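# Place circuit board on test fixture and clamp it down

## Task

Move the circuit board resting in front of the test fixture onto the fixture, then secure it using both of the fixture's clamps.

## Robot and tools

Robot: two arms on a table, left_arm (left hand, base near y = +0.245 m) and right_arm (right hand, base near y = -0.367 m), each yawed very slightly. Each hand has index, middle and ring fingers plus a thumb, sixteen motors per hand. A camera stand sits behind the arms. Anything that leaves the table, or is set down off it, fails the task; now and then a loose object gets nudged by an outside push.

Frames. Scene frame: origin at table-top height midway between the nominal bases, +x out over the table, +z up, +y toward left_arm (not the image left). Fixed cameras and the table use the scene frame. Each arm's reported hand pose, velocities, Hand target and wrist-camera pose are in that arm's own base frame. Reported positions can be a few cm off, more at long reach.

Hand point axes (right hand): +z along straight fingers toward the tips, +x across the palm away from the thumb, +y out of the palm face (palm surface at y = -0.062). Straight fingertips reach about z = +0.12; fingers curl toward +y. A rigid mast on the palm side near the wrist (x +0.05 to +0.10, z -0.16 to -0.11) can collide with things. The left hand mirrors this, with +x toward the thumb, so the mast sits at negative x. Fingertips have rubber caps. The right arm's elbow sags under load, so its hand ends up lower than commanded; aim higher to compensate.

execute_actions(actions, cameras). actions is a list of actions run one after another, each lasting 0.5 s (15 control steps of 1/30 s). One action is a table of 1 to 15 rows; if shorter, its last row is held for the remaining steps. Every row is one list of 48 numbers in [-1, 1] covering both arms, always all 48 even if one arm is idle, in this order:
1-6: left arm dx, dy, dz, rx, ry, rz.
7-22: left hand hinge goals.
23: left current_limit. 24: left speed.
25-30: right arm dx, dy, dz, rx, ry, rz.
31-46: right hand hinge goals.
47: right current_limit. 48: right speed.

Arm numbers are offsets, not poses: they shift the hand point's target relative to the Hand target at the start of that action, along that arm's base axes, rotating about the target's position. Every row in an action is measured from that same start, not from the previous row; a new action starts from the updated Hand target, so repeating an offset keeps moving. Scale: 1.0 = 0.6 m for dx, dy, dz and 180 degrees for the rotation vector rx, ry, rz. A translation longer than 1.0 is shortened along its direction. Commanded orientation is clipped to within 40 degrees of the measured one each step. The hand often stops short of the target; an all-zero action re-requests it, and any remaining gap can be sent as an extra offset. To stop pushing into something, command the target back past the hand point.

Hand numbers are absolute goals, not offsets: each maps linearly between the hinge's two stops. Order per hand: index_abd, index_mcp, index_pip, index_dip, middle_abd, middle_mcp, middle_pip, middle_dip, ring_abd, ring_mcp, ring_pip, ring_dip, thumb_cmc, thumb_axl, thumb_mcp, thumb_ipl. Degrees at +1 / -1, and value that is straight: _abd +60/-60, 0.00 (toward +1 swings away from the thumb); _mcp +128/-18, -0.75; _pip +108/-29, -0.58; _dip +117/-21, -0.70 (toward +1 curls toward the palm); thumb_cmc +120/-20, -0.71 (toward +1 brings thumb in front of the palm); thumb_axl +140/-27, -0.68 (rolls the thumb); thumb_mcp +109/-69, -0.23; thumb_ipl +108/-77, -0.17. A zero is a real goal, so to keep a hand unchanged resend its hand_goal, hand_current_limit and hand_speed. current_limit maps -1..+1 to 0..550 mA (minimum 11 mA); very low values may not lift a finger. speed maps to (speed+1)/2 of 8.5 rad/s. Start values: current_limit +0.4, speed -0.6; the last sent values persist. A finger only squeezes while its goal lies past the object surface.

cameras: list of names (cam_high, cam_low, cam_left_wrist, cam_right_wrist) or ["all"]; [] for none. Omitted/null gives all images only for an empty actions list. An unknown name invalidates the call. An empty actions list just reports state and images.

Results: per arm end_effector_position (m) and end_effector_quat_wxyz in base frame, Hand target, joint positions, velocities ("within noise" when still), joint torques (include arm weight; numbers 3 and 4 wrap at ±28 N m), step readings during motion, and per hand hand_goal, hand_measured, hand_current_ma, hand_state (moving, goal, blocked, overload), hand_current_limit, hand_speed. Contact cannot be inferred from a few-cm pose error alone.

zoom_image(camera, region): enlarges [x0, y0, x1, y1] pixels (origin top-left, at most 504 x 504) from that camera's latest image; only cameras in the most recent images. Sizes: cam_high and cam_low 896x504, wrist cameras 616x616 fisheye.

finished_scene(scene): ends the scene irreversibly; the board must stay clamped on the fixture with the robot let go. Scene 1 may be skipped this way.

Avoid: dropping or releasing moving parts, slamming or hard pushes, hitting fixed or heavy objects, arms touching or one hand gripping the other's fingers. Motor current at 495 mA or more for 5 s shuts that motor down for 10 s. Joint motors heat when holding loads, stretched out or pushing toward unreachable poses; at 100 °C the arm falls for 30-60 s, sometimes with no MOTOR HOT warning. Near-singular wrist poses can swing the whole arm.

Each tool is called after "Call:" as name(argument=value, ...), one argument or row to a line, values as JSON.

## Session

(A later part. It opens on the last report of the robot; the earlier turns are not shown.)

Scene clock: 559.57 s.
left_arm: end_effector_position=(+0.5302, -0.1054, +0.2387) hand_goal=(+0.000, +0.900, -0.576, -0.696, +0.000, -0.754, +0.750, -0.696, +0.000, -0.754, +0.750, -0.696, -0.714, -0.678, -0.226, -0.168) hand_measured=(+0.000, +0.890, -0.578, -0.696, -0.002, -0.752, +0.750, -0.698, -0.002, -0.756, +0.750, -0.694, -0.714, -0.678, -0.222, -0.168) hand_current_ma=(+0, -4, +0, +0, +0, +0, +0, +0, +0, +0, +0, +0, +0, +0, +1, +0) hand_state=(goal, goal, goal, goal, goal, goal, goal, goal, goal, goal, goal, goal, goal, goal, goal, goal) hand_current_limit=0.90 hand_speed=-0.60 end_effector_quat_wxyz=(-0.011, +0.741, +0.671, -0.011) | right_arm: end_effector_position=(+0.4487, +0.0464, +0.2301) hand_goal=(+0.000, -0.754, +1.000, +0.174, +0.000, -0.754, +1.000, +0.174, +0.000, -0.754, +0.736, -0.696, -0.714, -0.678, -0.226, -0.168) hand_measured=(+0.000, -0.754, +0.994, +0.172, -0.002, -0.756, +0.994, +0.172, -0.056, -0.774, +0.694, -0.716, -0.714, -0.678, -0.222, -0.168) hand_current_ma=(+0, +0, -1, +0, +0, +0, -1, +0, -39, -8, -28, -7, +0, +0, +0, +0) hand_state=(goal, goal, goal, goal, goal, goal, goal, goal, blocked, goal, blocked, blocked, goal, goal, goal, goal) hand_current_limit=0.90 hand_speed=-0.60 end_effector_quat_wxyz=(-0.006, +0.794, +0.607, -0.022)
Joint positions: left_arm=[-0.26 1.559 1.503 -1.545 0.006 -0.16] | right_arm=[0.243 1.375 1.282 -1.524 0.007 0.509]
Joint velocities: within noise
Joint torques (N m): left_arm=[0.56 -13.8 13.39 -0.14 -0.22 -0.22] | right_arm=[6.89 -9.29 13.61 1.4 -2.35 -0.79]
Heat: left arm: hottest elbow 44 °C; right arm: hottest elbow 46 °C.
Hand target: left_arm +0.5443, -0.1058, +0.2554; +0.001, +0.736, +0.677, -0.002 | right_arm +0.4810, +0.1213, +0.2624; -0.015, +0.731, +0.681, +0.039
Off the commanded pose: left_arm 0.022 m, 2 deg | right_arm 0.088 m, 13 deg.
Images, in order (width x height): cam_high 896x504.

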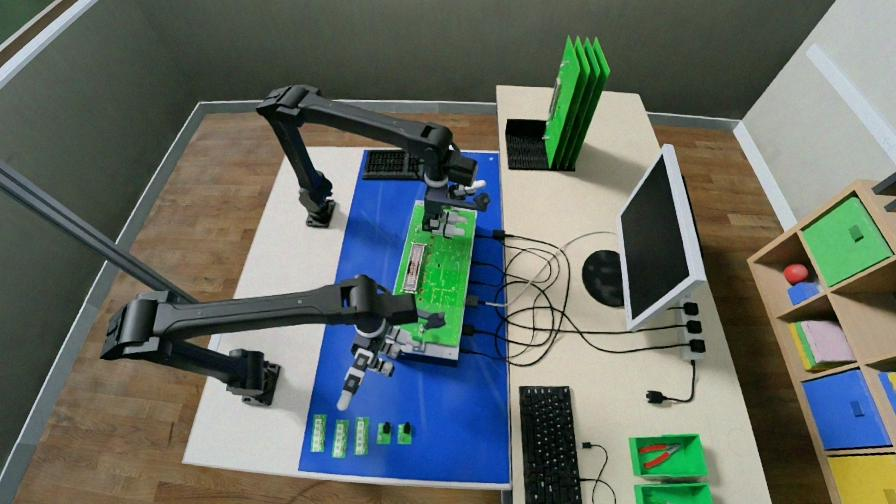

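Call:
execute_actions(
  actions=[
    [[0.0,0.0,0.0,0,0,0, 0,0.9,-0.576,-0.696,0,-0.754,0.75,-0.696,0,-0.754,0.75,-0.696,-0.714,-0.678,-0.226,-0.168,0.9,-0.6, 0.0,-0.1,0,0,0,0, 0,-0.754,1,0.174,0,-0.754,1,0.174,0,-0.754,0.737,-0.696,-0.714,-0.678,-0.226,-0.168,0.7,-0.6]],
    [[0.0,0.0,0.0,0,0,0, 0,0.9,-0.576,-0.696,0,-0.754,0.75,-0.696,0,-0.754,0.75,-0.696,-0.714,-0.678,-0.226,-0.168,0.9,-0.6, -0.02,-0.08,0,0,0,0, 0,-0.754,1,0.174,0,-0.754,1,0.174,0,-0.754,0.737,-0.696,-0.714,-0.678,-0.226,-0.168,0.7,-0.6]],
  ],
  cameras=["cam_right_wrist", "cam_low", "cam_high"],
)

Call:
zoom_image(
  camera="cam_right_wrist",
  region=[120, 40, 360, 220],
)

Call:
zoom_image(
  camera="cam_low",
  region=[380, 210, 540, 310],
)

Scene clock: 562.70 s.
left_arm: end_effector_position=(+0.5302, -0.1054, +0.2387) hand_goal=(+0.000, +0.900, -0.576, -0.696, +0.000, -0.754, +0.750, -0.696, +0.000, -0.754, +0.750, -0.696, -0.714, -0.678, -0.226, -0.168) hand_measured=(+0.000, +0.890, -0.578, -0.696, -0.002, -0.752, +0.750, -0.698, -0.002, -0.756, +0.750, -0.694, -0.714, -0.678, -0.222, -0.168) hand_current_ma=(+0, -4, +0, +0, +0, +0, +0, +0, +0, +0, +0, +0, +0, +0, +1, +0) hand_state=(goal, goal, goal, goal, goal, goal, goal, goal, goal, goal, goal, goal, goal, goal, goal, goal) hand_current_limit=0.90 hand_speed=-0.60 end_effector_quat_wxyz=(-0.011, +0.741, +0.671, -0.011) | right_arm: end_effector_position=(+0.4596, +0.0153, +0.2451) hand_goal=(+0.000, -0.754, +1.000, +0.174, +0.000, -0.754, +1.000, +0.174, +0.000, -0.754, +0.736, -0.696, -0.714, -0.678, -0.226, -0.168) hand_measured=(+0.000, -0.754, +0.994, +0.172, -0.002, -0.756, +0.994, +0.172, -0.004, -0.758, +0.728, -0.700, -0.714, -0.678, -0.222, -0.168) hand_current_ma=(+0, +0, -1, +0, +0, +0, -1, +0, +0, +0, -1, +0, +0, +0, +0, +0) hand_state=(goal, goal, goal, goal, goal, goal, goal, goal, goal, goal, goal, goal, goal, goal, goal, goal) hand_current_limit=0.70 hand_speed=-0.60 end_effector_quat_wxyz=(-0.028, +0.734, +0.679, +0.019)
Joint positions: left_arm=[-0.26 1.559 1.503 -1.545 0.006 -0.16] | right_arm=[0.088 1.333 1.282 -1.524 -0.068 0.165]
Joint torques (N m): left_arm=[0.32 -13.98 13.42 -0.13 -0.21 -0.24] | right_arm=[-0.73 -11.28 9.06 0.75 -0.05 0.03]
Heat: left arm: hottest elbow 44 °C; right arm: hottest elbow 46 °C.
Hand target: left_arm +0.5443, -0.1058, +0.2554; +0.001, +0.736, +0.677, -0.002 | right_arm +0.4689, +0.0133, +0.2624; -0.015, +0.731, +0.681, +0.039
Off the commanded pose: left_arm 0.022 m, 2 deg | right_arm 0.020 m, 3 deg.
Step readings (end_effector_position of left_arm | right_arm):
0: (+0.5302, -0.1054, +0.2387) | (+0.4487, +0.0464, +0.2301)
1: (+0.5302, -0.1054, +0.2387) | (+0.4488, +0.0464, +0.2301)
2: (+0.5302, -0.1054, +0.2387) | (+0.4490, +0.0462, +0.2302)
4: (+0.5302, -0.1054, +0.2387) | (+0.4503, +0.0443, +0.2299)
8: (+0.5302, -0.1054, +0.2387) | (+0.4535, +0.0412, +0.2284)
15: (+0.5302, -0.1054, +0.2387) | (+0.4561, +0.0402, +0.2279)
16: (+0.5302, -0.1054, +0.2387) | (+0.4563, +0.0401, +0.2279)
17: (+0.5302, -0.1054, +0.2387) | (+0.4568, +0.0391, +0.2278)
19: (+0.5302, -0.1054, +0.2387) | (+0.4583, +0.0342, +0.2283)
23: (+0.5302, -0.1054, +0.2387) | (+0.4611, +0.0226, +0.2287)
30: (+0.5302, -0.1054, +0.2387) | (+0.4608, +0.0130, +0.2385)
camera_calibration:
cam_right_wrist: T_world_to_cam=[[0.542667, -0.829287, -0.1334, -0.16228], [-0.542983, -0.467526, 0.697559, 0.0420452], [-0.640845, -0.306108, -0.704, 0.587864], [0, 0, 0, 1]] pos_world=[0.487623, 0.0650307, 0.362879]
Images, in order (width x height): cam_high 896x504, cam_low 896x504, cam_right_wrist 616x616.

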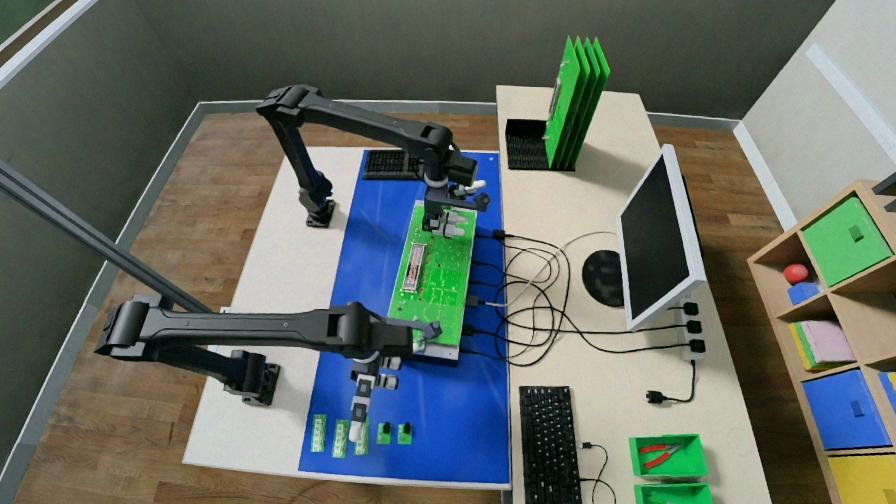

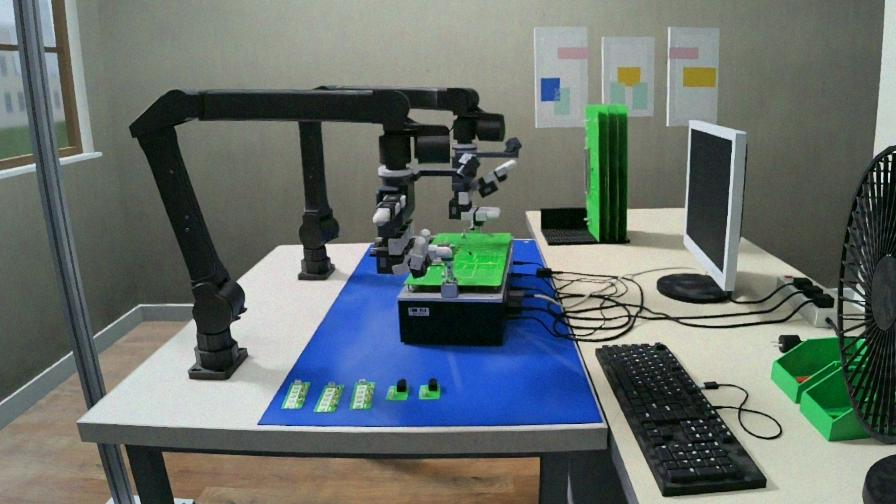

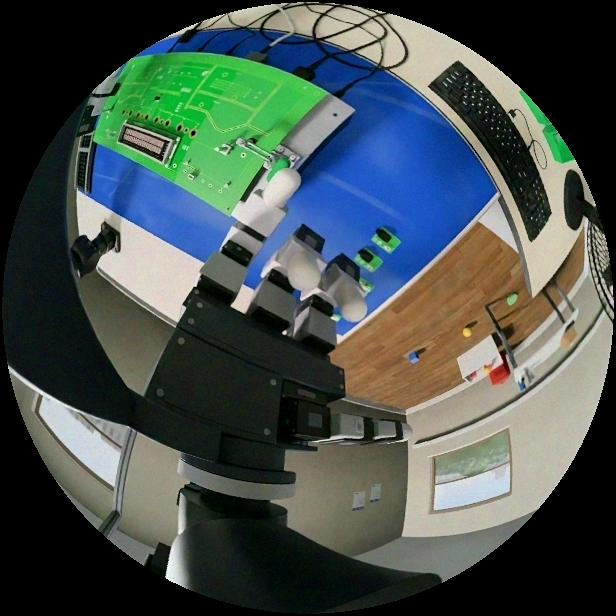

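Scaled by 2.100 from the camera's 616x616 image, which has a finer 880x880 frame.

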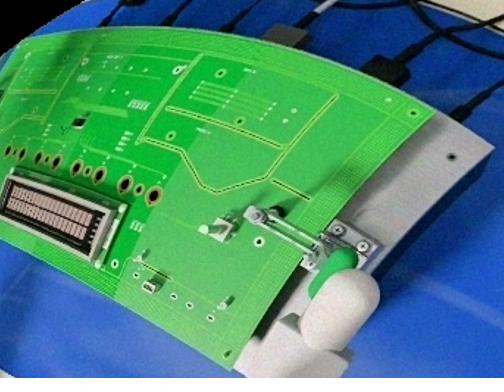

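Scaled by 3.150 from the camera's 896x504 image, which has a finer 1280x720 frame.

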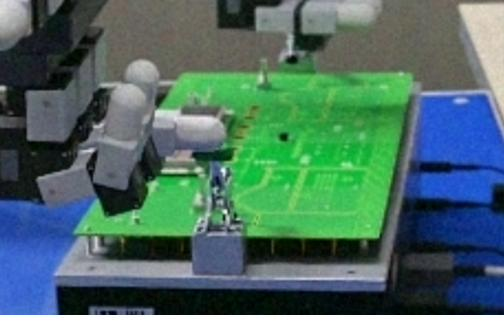

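Call:
execute_actions(
  actions=[
    [[0.0,0.0,0.0,0,0,0, 0,0.9,-0.576,-0.696,0,-0.754,0.75,-0.696,0,-0.754,0.75,-0.696,-0.714,-0.678,-0.226,-0.168,0.9,-0.6, -0.03,-0.1,0,0,0,0, 0,-0.754,1,0.174,0,-0.754,1,0.174,0,-0.754,0.737,-0.696,-0.714,-0.678,-0.226,-0.168,0.7,-0.6]],
  ],
  cameras=["cam_right_wrist", "cam_low", "cam_high"],
)

Call:
zoom_image(
  camera="cam_right_wrist",
  region=[120, 40, 360, 220],
)

Call:
zoom_image(
  camera="cam_low",
  region=[380, 210, 540, 310],
)

Call:
zoom_image(
  camera="cam_high",
  region=[380, 310, 480, 370],
)

Scene clock: 564.70 s.
left_arm: end_effector_position=(+0.5302, -0.1054, +0.2387) hand_goal=(+0.000, +0.900, -0.576, -0.696, +0.000, -0.754, +0.750, -0.696, +0.000, -0.754, +0.750, -0.696, -0.714, -0.678, -0.226, -0.168) hand_measured=(+0.000, +0.890, -0.578, -0.696, -0.002, -0.752, +0.750, -0.698, -0.002, -0.756, +0.750, -0.694, -0.714, -0.678, -0.222, -0.168) hand_current_ma=(+0, -4, +0, +0, +0, +0, +0, +0, +0, +0, +0, +0, +0, +0, +1, +0) hand_state=(goal, goal, goal, goal, goal, goal, goal, goal, goal, goal, goal, goal, goal, goal, goal, goal) hand_current_limit=0.90 hand_speed=-0.60 end_effector_quat_wxyz=(-0.011, +0.741, +0.671, -0.011) | right_arm: end_effector_position=(+0.4531, -0.0466, +0.2596) hand_goal=(+0.000, -0.754, +1.000, +0.174, +0.000, -0.754, +1.000, +0.174, +0.000, -0.754, +0.736, -0.696, -0.714, -0.678, -0.226, -0.168) hand_measured=(+0.000, -0.754, +0.994, +0.172, -0.002, -0.756, +0.994, +0.172, -0.004, -0.758, +0.728, -0.700, -0.714, -0.678, -0.222, -0.168) hand_current_ma=(+0, +0, -1, +0, +0, +0, -1, +0, +0, +0, -1, +0, +0, +0, +0, +0) hand_state=(goal, goal, goal, goal, goal, goal, goal, goal, goal, goal, goal, goal, goal, goal, goal, goal) hand_current_limit=0.70 hand_speed=-0.60 end_effector_quat_wxyz=(-0.015, +0.735, +0.677, +0.037)
Joint positions: left_arm=[-0.26 1.559 1.503 -1.545 0.006 -0.16] | right_arm=[-0.08 1.289 1.27 -1.524 -0.075 0.003]
Joint torques (N m): left_arm=[0.32 -13.98 13.35 -0.16 -0.22 -0.23] | right_arm=[-0.38 -9.76 7.39 0.12 -0.08 0.03]
Heat: left arm: hottest elbow 44 °C; right arm: hottest elbow 46 °C.
Hand target: left_arm +0.5443, -0.1058, +0.2554; +0.001, +0.736, +0.677, -0.002 | right_arm +0.4509, -0.0468, +0.2623; -0.015, +0.731, +0.681, +0.038
Off the commanded pose: left_arm 0.022 m, 2 deg | right_arm 0.004 m, 1 deg.
Step readings (end_effector_position of left_arm | right_arm):
0: (+0.5302, -0.1054, +0.2387) | (+0.4596, +0.0154, +0.2451)
1: (+0.5302, -0.1054, +0.2387) | (+0.4597, +0.0151, +0.2451)
2: (+0.5302, -0.1054, +0.2387) | (+0.4599, +0.0143, +0.2455)
4: (+0.5302, -0.1054, +0.2387) | (+0.4596, +0.0038, +0.2472)
8: (+0.5302, -0.1054, +0.2387) | (+0.4542, -0.0349, +0.2539)
15: (+0.5302, -0.1054, +0.2387) | (+0.4525, -0.0486, +0.2594)
camera_calibration:
cam_right_wrist: T_world_to_cam=[[0.543401, -0.831602, -0.114691, -0.213486], [-0.575335, -0.468419, 0.670502, 0.0211549], [-0.611314, -0.298366, -0.732989, 0.569474], [0, 0, 0, 1]] pos_world=[0.476308, 0.00228536, 0.378749]
Images, in order (width x height): cam_high 896x504, cam_low 896x504, cam_right_wrist 616x616.

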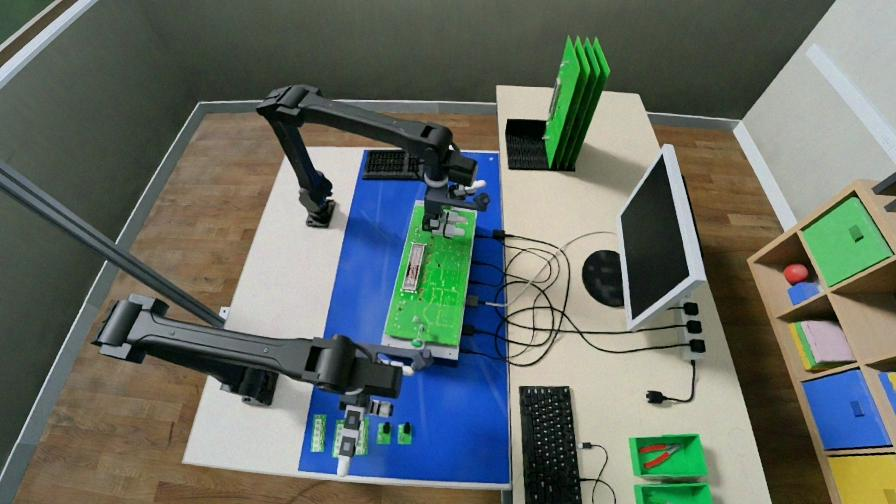

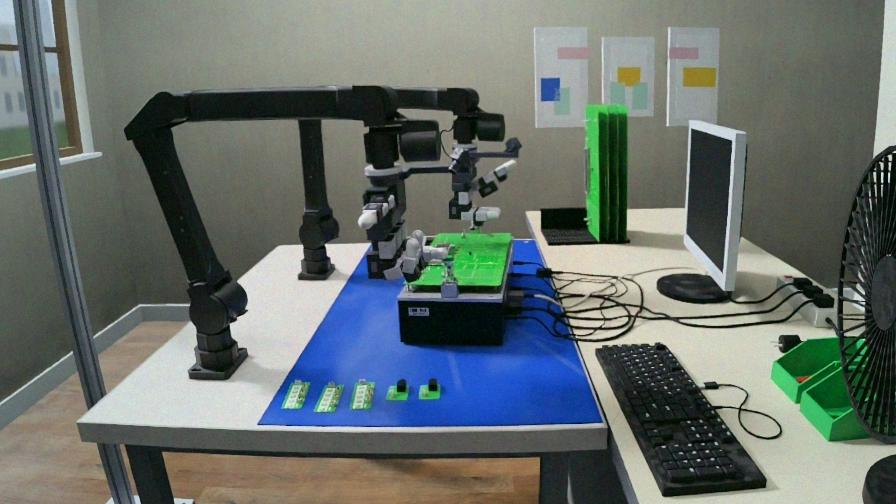

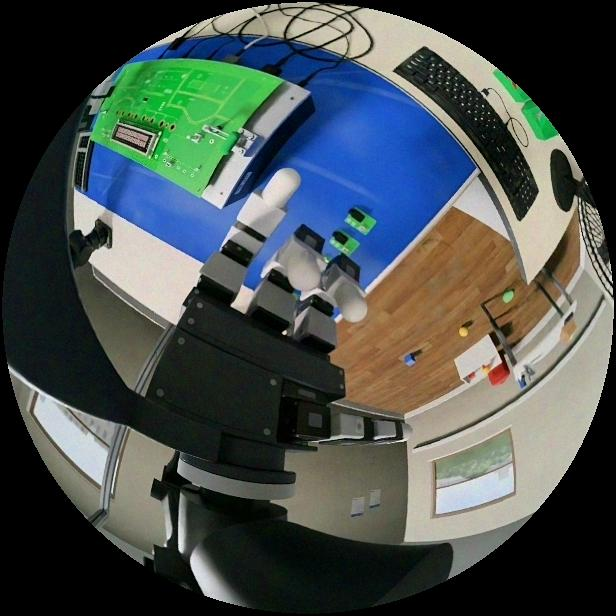

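Scaled by 2.100 from the camera's 616x616 image, which has a finer 880x880 frame.

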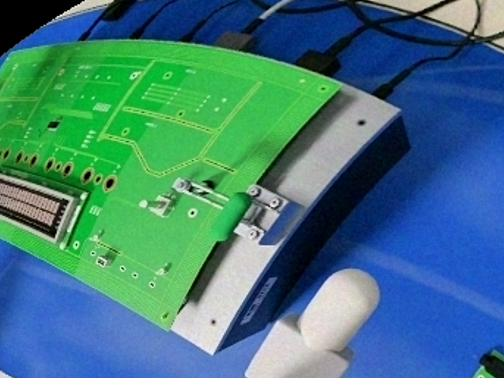

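Scaled by 3.150 from the camera's 896x504 image, which has a finer 1280x720 frame.

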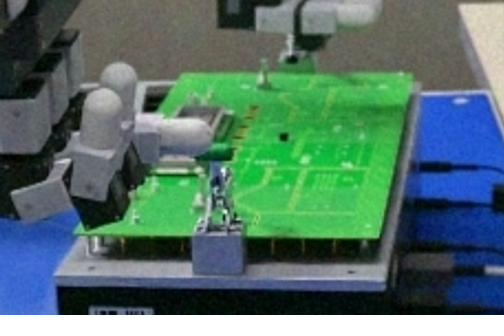

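Scaled by 5.040 from the camera's 896x504 image, which has a finer 1280x720 frame.

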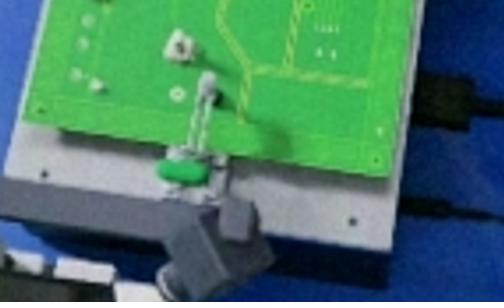

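Call:
execute_actions(
  actions=[
    [[0.0,0.13,0.0,0,0,0, 0,0.9,-0.576,-0.696,0,-0.754,0.75,-0.696,0,-0.754,0.75,-0.696,-0.714,-0.678,-0.226,-0.168,0.9,-0.6, 0,0,0,0,0,0, 0,-0.754,1,0.174,0,-0.754,1,0.174,0,-0.754,0.737,-0.696,-0.714,-0.678,-0.226,-0.168,0.7,-0.6]],
    [[0.0,0.12,-0.03,0,0,0, 0,0.9,-0.576,-0.696,0,-0.754,0.75,-0.696,0,-0.754,0.75,-0.696,-0.714,-0.678,-0.226,-0.168,0.9,-0.6, 0,0,0,0,0,0, 0,-0.754,1,0.174,0,-0.754,1,0.174,0,-0.754,0.737,-0.696,-0.714,-0.678,-0.226,-0.168,0.7,-0.6]],
  ],
  cameras=["cam_left_wrist", "cam_low", "cam_high"],
)

Scene clock: 569.27 s.
left_arm: end_effector_position=(+0.5399, +0.0473, +0.2300) hand_goal=(+0.000, +0.900, -0.576, -0.696, +0.000, -0.754, +0.750, -0.696, +0.000, -0.754, +0.750, -0.696, -0.714, -0.678, -0.226, -0.168) hand_measured=(+0.000, +0.890, -0.578, -0.696, -0.002, -0.752, +0.750, -0.698, -0.002, -0.756, +0.750, -0.694, -0.714, -0.678, -0.222, -0.168) hand_current_ma=(+0, -4, +0, +0, +0, +0, +0, +0, +0, +0, +0, +0, +0, +0, +1, +0) hand_state=(goal, goal, goal, goal, goal, goal, goal, goal, goal, goal, goal, goal, goal, goal, goal, goal) hand_current_limit=0.90 hand_speed=-0.60 end_effector_quat_wxyz=(-0.007, +0.731, +0.683, -0.011) | right_arm: end_effector_position=(+0.4532, -0.0464, +0.2596) hand_goal=(+0.000, -0.754, +1.000, +0.174, +0.000, -0.754, +1.000, +0.174, +0.000, -0.754, +0.736, -0.696, -0.714, -0.678, -0.226, -0.168) hand_measured=(+0.000, -0.754, +0.994, +0.172, -0.002, -0.756, +0.994, +0.172, -0.004, -0.758, +0.728, -0.700, -0.714, -0.678, -0.222, -0.168) hand_current_ma=(+0, +0, -1, +0, +0, +0, -1, +0, +0, +0, -1, +0, +0, +0, +0, +0) hand_state=(goal, goal, goal, goal, goal, goal, goal, goal, goal, goal, goal, goal, goal, goal, goal, goal) hand_current_limit=0.70 hand_speed=-0.60 end_effector_quat_wxyz=(-0.015, +0.734, +0.678, +0.037)
Joint positions: left_arm=[0.069 1.546 1.465 -1.516 0.002 0.137] | right_arm=[-0.08 1.289 1.27 -1.524 -0.075 0.002]
Joint torques (N m): left_arm=[0.21 -15.56 9.63 0.76 -0.02 -0.01] | right_arm=[-0.32 -9.76 7.2 0.1 -0.1 0.04]
Heat: left arm: hottest elbow 44 °C; right arm: hottest elbow 46 °C.
Hand target: left_arm +0.5443, +0.0442, +0.2373; +0.001, +0.736, +0.677, -0.002 | right_arm +0.4509, -0.0468, +0.2623; -0.015, +0.731, +0.681, +0.038
Off the commanded pose: left_arm 0.009 m, 2 deg | right_arm 0.004 m, 1 deg.
Step readings (end_effector_position of left_arm | right_arm):
0: (+0.5302, -0.1054, +0.2387) | (+0.4532, -0.0465, +0.2596)
1: (+0.5303, -0.1050, +0.2387) | (+0.4532, -0.0465, +0.2596)
2: (+0.5312, -0.1013, +0.2387) | (+0.4532, -0.0465, +0.2596)
4: (+0.5338, -0.0906, +0.2389) | (+0.4532, -0.0465, +0.2596)
8: (+0.5408, -0.0424, +0.2402) | (+0.4532, -0.0465, +0.2596)
15: (+0.5428, -0.0174, +0.2422) | (+0.4532, -0.0464, +0.2596)
16: (+0.5429, -0.0187, +0.2422) | (+0.4532, -0.0464, +0.2596)
17: (+0.5430, -0.0178, +0.2417) | (+0.4532, -0.0464, +0.2596)
19: (+0.5427, -0.0120, +0.2397) | (+0.4532, -0.0464, +0.2596)
23: (+0.5396, +0.0289, +0.2319) | (+0.4532, -0.0464, +0.2596)
30: (+0.5388, +0.0539, +0.2300) | (+0.4532, -0.0464, +0.2596)
camera_calibration:
cam_left_wrist: T_world_to_cam=[[-0.65205, -0.758013, 0.015725, 0.346897], [-0.493973, 0.440472, 0.74965, 0.0226697], [-0.57517, 0.481041, -0.661648, 0.566118], [0, 0, 0, 1]] pos_world=[0.563007, -0.0193589, 0.352121]
Images, in order (width x height): cam_high 896x504, cam_low 896x504, cam_left_wrist 616x616.

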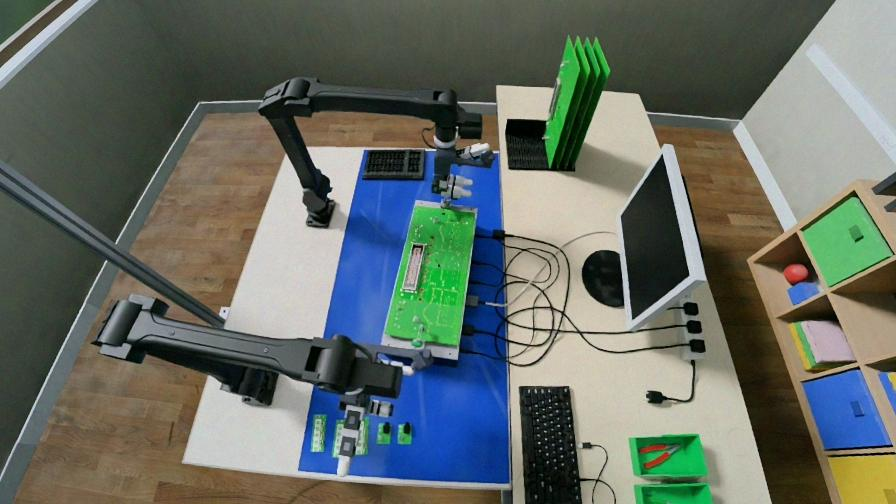

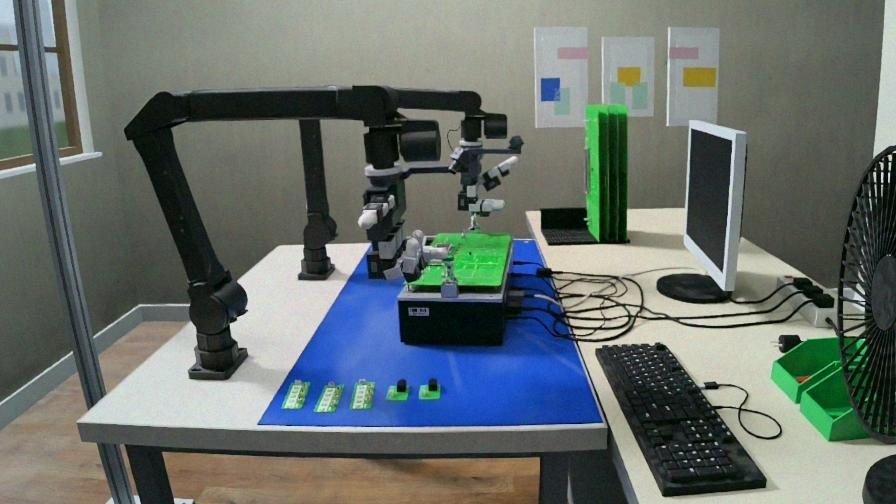

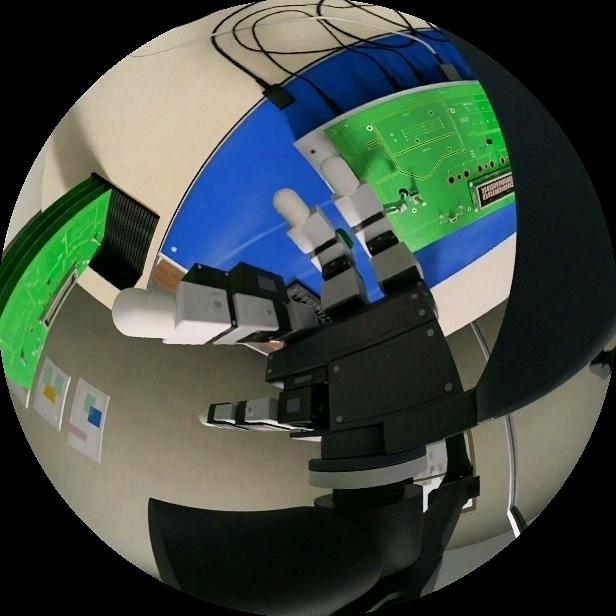

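Call:
zoom_image(
  camera="cam_left_wrist",
  region=[325, 118, 345, 138],
)

Call:
zoom_image(
  camera="cam_left_wrist",
  region=[290, 90, 370, 170],
)

Call:
zoom_image(
  camera="cam_high",
  region=[455, 198, 490, 228],
)

Call:
zoom_image(
  camera="cam_low",
  region=[480, 220, 530, 260],
)

Scaled by 25.200 from the camera's 616x616 image, which has a finer 880x880 frame.

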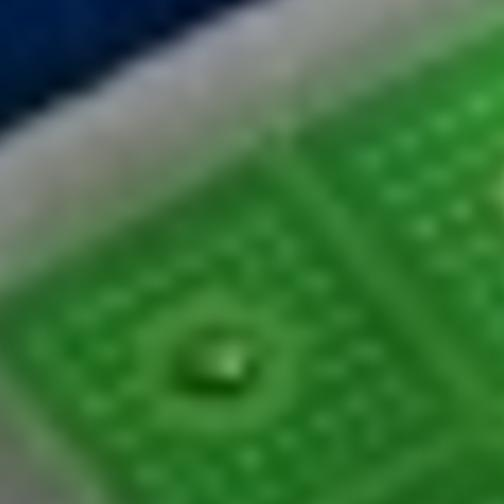

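Scaled by 6.300 from the camera's 616x616 image, which has a finer 880x880 frame.

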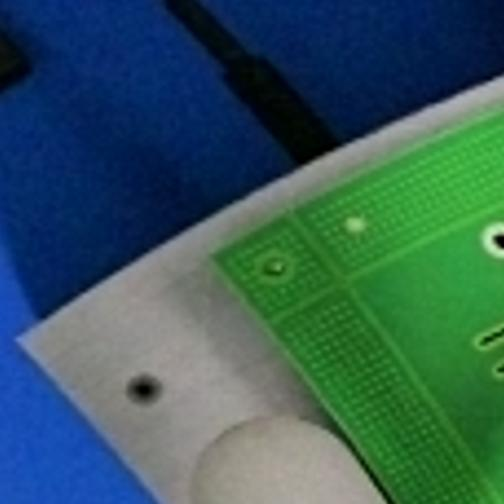

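Scaled by 14.400 from the camera's 896x504 image, which has a finer 1280x720 frame.

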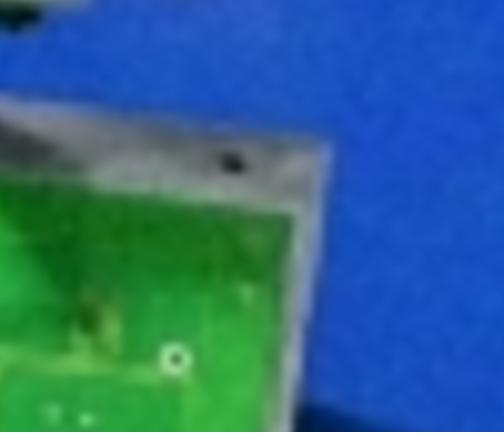

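Scaled by 10.080 from the camera's 896x504 image, which has a finer 1280x720 frame.

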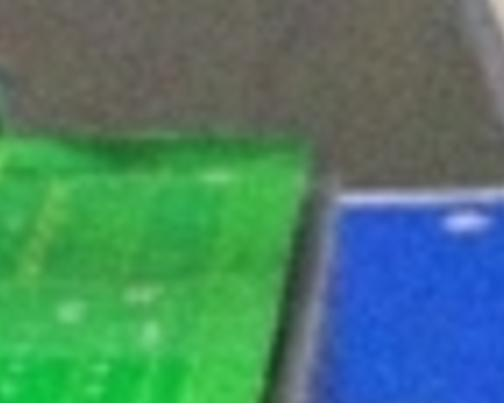

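Call:
execute_actions(
  actions=[
    [[0.0,0.14,0.02,0,0,0, 0,-0.754,1,0.174,0,-0.754,1,0.174,0,-0.754,0.737,-0.696,-0.714,-0.678,-0.226,-0.168,0.7,-0.6, 0,0,0,0,0,0, 0,-0.754,1,0.174,0,-0.754,1,0.174,0,-0.754,0.737,-0.696,-0.714,-0.678,-0.226,-0.168,0.7,-0.6]],
    [[-0.06,0.04,0.0,0,0,0, 0,-0.754,1,0.174,0,-0.754,1,0.174,0,-0.754,0.737,-0.696,-0.714,-0.678,-0.226,-0.168,0.7,-0.6, 0,0,0,0,0,0, 0,-0.754,1,0.174,0,-0.754,1,0.174,0,-0.754,0.737,-0.696,-0.714,-0.678,-0.226,-0.168,0.7,-0.6]],
    [[-0.05,0.0,-0.04,0,0,0, 0,-0.754,1,0.174,0,-0.754,1,0.174,0,-0.754,0.737,-0.696,-0.714,-0.678,-0.226,-0.168,0.7,-0.6, 0,0,0,0,0,0, 0,-0.754,1,0.174,0,-0.754,1,0.174,0,-0.754,0.737,-0.696,-0.714,-0.678,-0.226,-0.168,0.7,-0.6]],
  ],
  cameras=["cam_left_wrist", "cam_low", "cam_high"],
)

Scene clock: 573.97 s.
left_arm: end_effector_position=(+0.4765, +0.1503, +0.2168) hand_goal=(+0.000, -0.754, +1.000, +0.174, +0.000, -0.754, +1.000, +0.174, +0.000, -0.754, +0.736, -0.696, -0.714, -0.678, -0.226, -0.168) hand_measured=(+0.000, -0.752, +0.992, +0.172, -0.002, -0.754, +0.992, +0.172, +0.000, -0.754, +0.736, -0.694, -0.714, -0.678, -0.222, -0.168) hand_current_ma=(+0, +0, -3, +0, +0, +0, -3, +0, +0, +0, +0, +0, +0, +0, +1, +0) hand_state=(goal, goal, goal, goal, goal, goal, goal, goal, goal, goal, goal, goal, goal, goal, goal, goal) hand_current_limit=0.70 hand_speed=-0.60 end_effector_quat_wxyz=(-0.005, +0.734, +0.679, -0.014) | right_arm: end_effector_position=(+0.4532, -0.0464, +0.2596) hand_goal=(+0.000, -0.754, +1.000, +0.174, +0.000, -0.754, +1.000, +0.174, +0.000, -0.754, +0.736, -0.696, -0.714, -0.678, -0.226, -0.168) hand_measured=(+0.000, -0.754, +0.994, +0.172, -0.002, -0.756, +0.994, +0.172, -0.004, -0.758, +0.728, -0.700, -0.714, -0.678, -0.222, -0.168) hand_current_ma=(+0, +0, -1, +0, +0, +0, -1, +0, +0, +0, -1, +0, +0, +0, +0, +0) hand_state=(goal, goal, goal, goal, goal, goal, goal, goal, goal, goal, goal, goal, goal, goal, goal, goal) hand_current_limit=0.70 hand_speed=-0.60 end_effector_quat_wxyz=(-0.015, +0.734, +0.678, +0.037)
Joint positions: left_arm=[0.333 1.443 1.317 -1.475 0.002 0.41] | right_arm=[-0.08 1.289 1.27 -1.524 -0.075 0.002]
Joint torques (N m): left_arm=[0.32 -13.92 9.39 0.83 0 -0.03] | right_arm=[-0.38 -9.52 7.31 0.32 -0.08 0.06]
Heat: left arm: hottest elbow 44 °C; right arm: hottest elbow 46 °C.
Hand target: left_arm +0.4783, +0.1521, +0.2255; +0.001, +0.736, +0.677, -0.002 | right_arm +0.4509, -0.0468, +0.2623; -0.015, +0.731, +0.681, +0.038
Off the commanded pose: left_arm 0.009 m, 2 deg | right_arm 0.004 m, 1 deg.
Step readings (end_effector_position of left_arm | right_arm):
0: (+0.5399, +0.0472, +0.2300) | (+0.4532, -0.0464, +0.2596)
1: (+0.5399, +0.0475, +0.2300) | (+0.4532, -0.0464, +0.2596)
2: (+0.5399, +0.0491, +0.2300) | (+0.4532, -0.0464, +0.2596)
4: (+0.5388, +0.0614, +0.2300) | (+0.4532, -0.0464, +0.2596)
8: (+0.5316, +0.1100, +0.2310) | (+0.4532, -0.0464, +0.2596)
15: (+0.5264, +0.1358, +0.2336) | (+0.4532, -0.0464, +0.2596)
16: (+0.5271, +0.1339, +0.2339) | (+0.4532, -0.0464, +0.2596)
17: (+0.5271, +0.1336, +0.2341) | (+0.4532, -0.0464, +0.2596)
19: (+0.5267, +0.1330, +0.2344) | (+0.4532, -0.0464, +0.2596)
23: (+0.5169, +0.1453, +0.2367) | (+0.4532, -0.0464, +0.2596)
30: (+0.5093, +0.1559, +0.2444) | (+0.4532, -0.0464, +0.2596)
31: (+0.5089, +0.1555, +0.2443) | (+0.4532, -0.0464, +0.2596)
32: (+0.5077, +0.1548, +0.2427) | (+0.4532, -0.0464, +0.2596)
34: (+0.4995, +0.1526, +0.2347) | (+0.4532, -0.0464, +0.2596)
38: (+0.4784, +0.1477, +0.2168) | (+0.4532, -0.0464, +0.2596)
45: (+0.4764, +0.1505, +0.2147) | (+0.4532, -0.0464, +0.2596)
camera_calibration:
cam_left_wrist: T_world_to_cam=[[-0.658599, -0.752151, 0.0227326, 0.384503], [-0.488772, 0.450557, 0.747061, -0.0475031], [-0.572145, 0.480902, -0.664367, 0.470491], [0, 0, 0, 1]] pos_world=[0.499204, 0.0843472, 0.339325]
Images, in order (width x height): cam_high 896x504, cam_low 896x504, cam_left_wrist 616x616.

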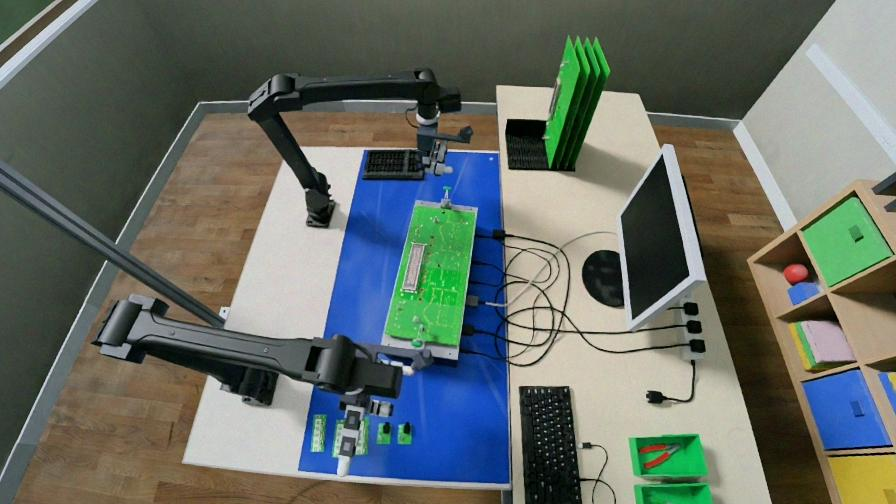

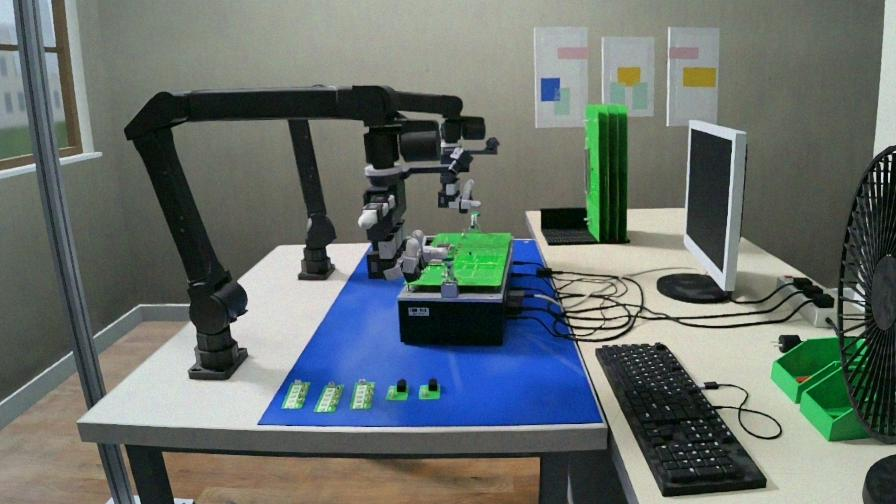

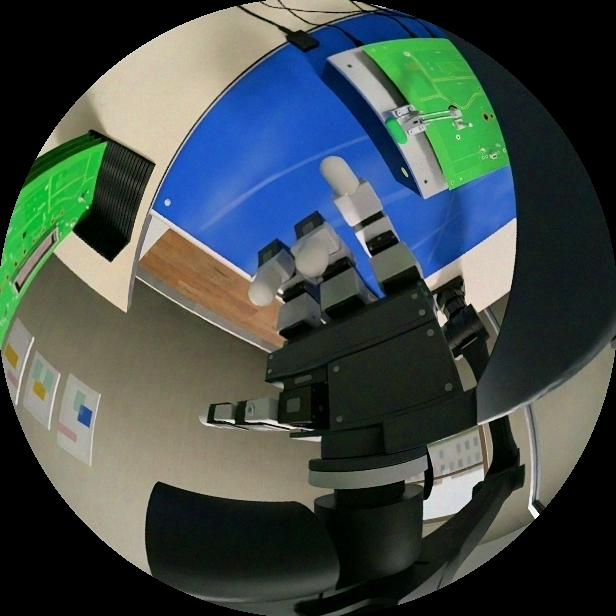

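Call:
zoom_image(
  camera="cam_high",
  region=[410, 170, 490, 230],
)

Call:
zoom_image(
  camera="cam_left_wrist",
  region=[310, 40, 520, 220],
)

Scaled by 6.300 from the camera's 896x504 image, which has a finer 1280x720 frame.

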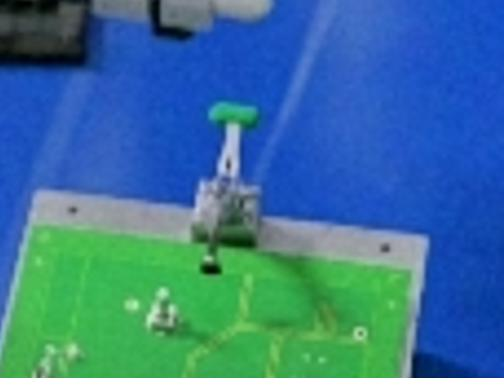

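Scaled by 2.400 from the camera's 616x616 image, which has a finer 880x880 frame.

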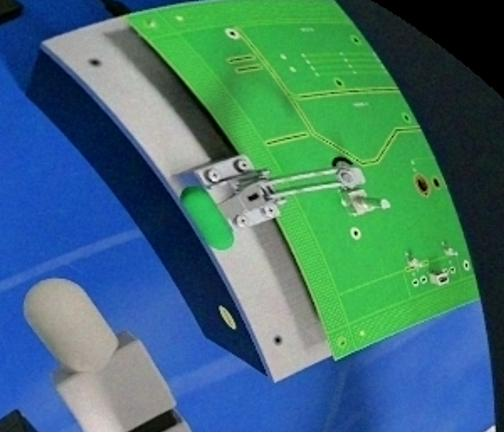

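Call:
execute_actions(
  actions=[
    [[-0.008,0.0,-0.05,0,0,0, 0,-0.754,1,0.174,0,-0.754,1,0.174,0,-0.754,0.737,-0.696,-0.714,-0.678,-0.226,-0.168,0.7,-0.6, 0,0,0,0,0,0, 0,-0.754,1,0.174,0,-0.754,1,0.174,0,-0.754,0.737,-0.696,-0.714,-0.678,-0.226,-0.168,0.7,-0.6]],
    [[-0.0,0.0,-0.05,0,0,0, 0,-0.754,1,0.174,0,-0.754,1,0.174,0,-0.754,0.737,-0.696,-0.714,-0.678,-0.226,-0.168,0.7,-0.6, 0,0,0,0,0,0, 0,-0.754,1,0.174,0,-0.754,1,0.174,0,-0.754,0.737,-0.696,-0.714,-0.678,-0.226,-0.168,0.7,-0.6]],
    [[-0.0,0.0,-0.05,0,0,0, 0,-0.754,1,0.174,0,-0.754,1,0.174,0,-0.754,0.737,-0.696,-0.714,-0.678,-0.226,-0.168,0.7,-0.6, 0,0,0,0,0,0, 0,-0.754,1,0.174,0,-0.754,1,0.174,0,-0.754,0.737,-0.696,-0.714,-0.678,-0.226,-0.168,0.7,-0.6]],
  ],
  cameras=["cam_left_wrist", "cam_low", "cam_high"],
)

Call:
zoom_image(
  camera="cam_left_wrist",
  region=[310, 40, 520, 220],
)

Call:
zoom_image(
  camera="cam_high",
  region=[400, 150, 500, 225],
)

Scene clock: 581.70 s.
left_arm: end_effector_position=(+0.4694, +0.1488, +0.1353) hand_goal=(+0.000, -0.754, +1.000, +0.174, +0.000, -0.754, +1.000, +0.174, +0.000, -0.754, +0.736, -0.696, -0.714, -0.678, -0.226, -0.168) hand_measured=(+0.000, -0.754, +0.992, +0.172, -0.002, -0.754, +0.992, +0.172, +0.000, -0.754, +0.736, -0.694, -0.714, -0.678, -0.222, -0.168) hand_current_ma=(+0, +0, -2, +0, +0, +0, -3, +0, +0, +0, +0, +0, +0, +0, +1, +0) hand_state=(goal, goal, goal, goal, goal, goal, goal, goal, goal, goal, goal, goal, goal, goal, goal, goal) hand_current_limit=0.70 hand_speed=-0.60 end_effector_quat_wxyz=(-0.002, +0.734, +0.679, -0.006) | right_arm: end_effector_position=(+0.4532, -0.0464, +0.2596) hand_goal=(+0.000, -0.754, +1.000, +0.174, +0.000, -0.754, +1.000, +0.174, +0.000, -0.754, +0.736, -0.696, -0.714, -0.678, -0.226, -0.168) hand_measured=(+0.000, -0.754, +0.994, +0.172, -0.002, -0.756, +0.994, +0.172, -0.004, -0.758, +0.728, -0.700, -0.714, -0.678, -0.222, -0.168) hand_current_ma=(+0, +0, -1, +0, +0, +0, -1, +0, +0, +0, -1, +0, +0, +0, +0, +0) hand_state=(goal, goal, goal, goal, goal, goal, goal, goal, goal, goal, goal, goal, goal, goal, goal, goal) hand_current_limit=0.70 hand_speed=-0.60 end_effector_quat_wxyz=(-0.015, +0.734, +0.678, +0.037)
Joint positions: left_arm=[0.336 1.465 1.117 -1.235 0.002 0.414] | right_arm=[-0.08 1.289 1.27 -1.524 -0.075 0.002]
Joint torques (N m): left_arm=[0.67 -12.34 9.14 0.8 0.02 0] | right_arm=[-1.14 -10.29 7.23 -0.12 -0.09 0.02]
Heat: left arm: hottest elbow 44 °C; right arm: hottest elbow 46 °C.
Hand target: left_arm +0.4734, +0.1522, +0.1354; +0.001, +0.736, +0.677, -0.002 | right_arm +0.4509, -0.0468, +0.2623; -0.015, +0.731, +0.681, +0.038
Off the commanded pose: left_arm 0.005 m, 1 deg | right_arm 0.004 m, 1 deg.
Step readings (end_effector_position of left_arm | right_arm):
0: (+0.4765, +0.1502, +0.2168) | (+0.4532, -0.0464, +0.2596)
1: (+0.4765, +0.1502, +0.2165) | (+0.4532, -0.0464, +0.2596)
2: (+0.4770, +0.1504, +0.2156) | (+0.4532, -0.0464, +0.2596)
4: (+0.4769, +0.1505, +0.2104) | (+0.4532, -0.0464, +0.2596)
8: (+0.4706, +0.1488, +0.1942) | (+0.4532, -0.0464, +0.2596)
15: (+0.4699, +0.1488, +0.1894) | (+0.4532, -0.0464, +0.2596)
16: (+0.4702, +0.1489, +0.1893) | (+0.4532, -0.0464, +0.2596)
17: (+0.4708, +0.1491, +0.1882) | (+0.4532, -0.0464, +0.2596)
19: (+0.4728, +0.1498, +0.1843) | (+0.4532, -0.0464, +0.2596)
23: (+0.4692, +0.1485, +0.1714) | (+0.4532, -0.0464, +0.2596)
30: (+0.4694, +0.1486, +0.1673) | (+0.4532, -0.0464, +0.2596)
31: (+0.4696, +0.1489, +0.1673) | (+0.4532, -0.0464, +0.2596)
32: (+0.4703, +0.1491, +0.1664) | (+0.4532, -0.0464, +0.2596)
34: (+0.4721, +0.1497, +0.1623) | (+0.4532, -0.0464, +0.2596)
38: (+0.4694, +0.1488, +0.1466) | (+0.4532, -0.0464, +0.2596)
45: (+0.4690, +0.1486, +0.1352) | (+0.4532, -0.0464, +0.2596)
camera_calibration:
cam_left_wrist: T_world_to_cam=[[-0.660291, -0.750973, 0.0074895, 0.383303], [-0.500277, 0.447261, 0.741404, 0.0172509], [-0.560124, 0.485796, -0.671017, 0.407551], [0, 0, 0, 1]] pos_world=[0.490001, 0.0821477, 0.257813]
Images, in order (width x height): cam_high 896x504, cam_low 896x504, cam_left_wrist 616x616.

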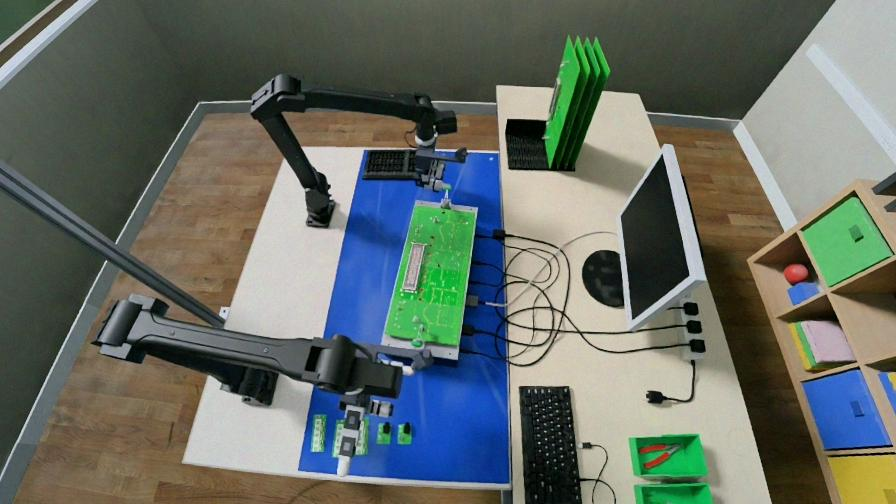

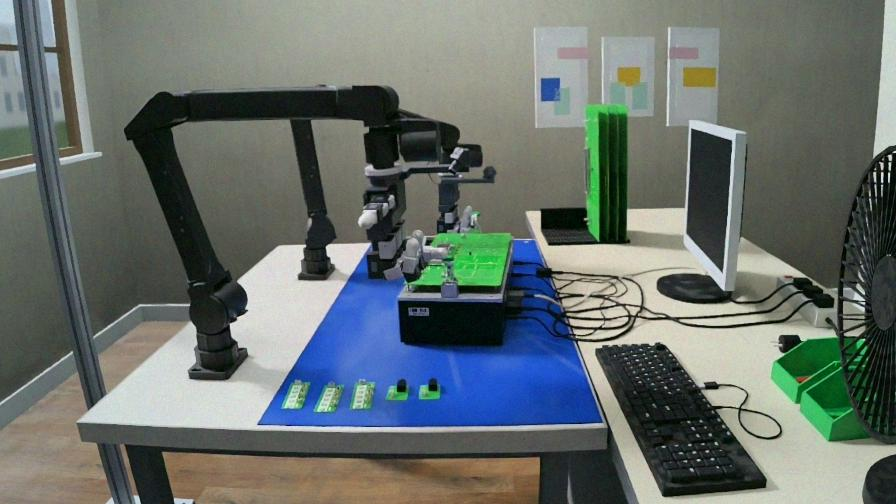

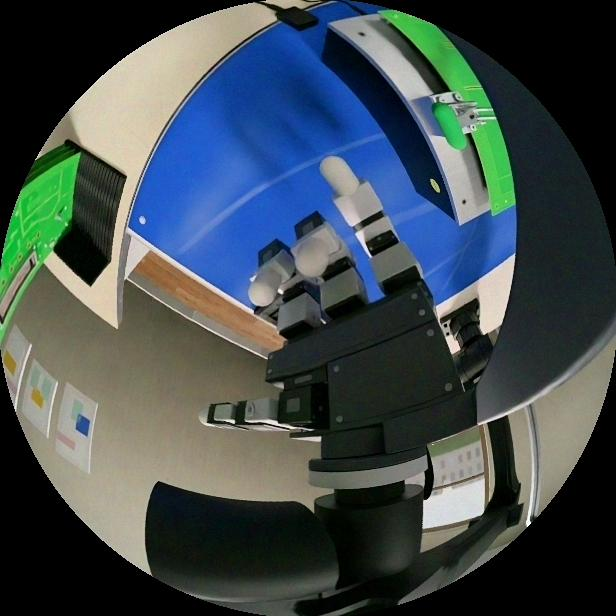

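Scaled by 2.400 from the camera's 616x616 image, which has a finer 880x880 frame.

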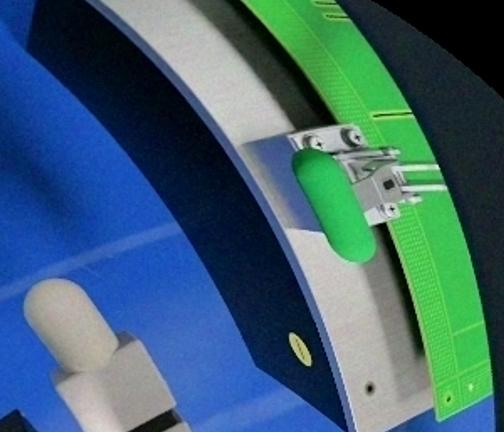

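Scaled by 5.040 from the camera's 896x504 image, which has a finer 1280x720 frame.

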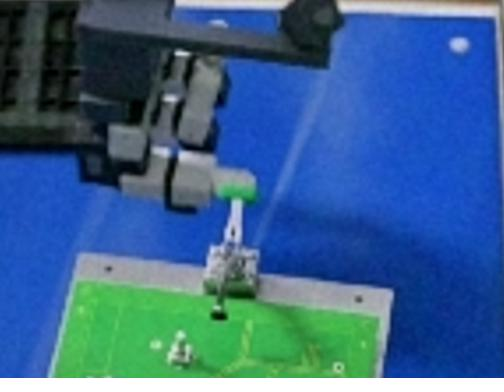

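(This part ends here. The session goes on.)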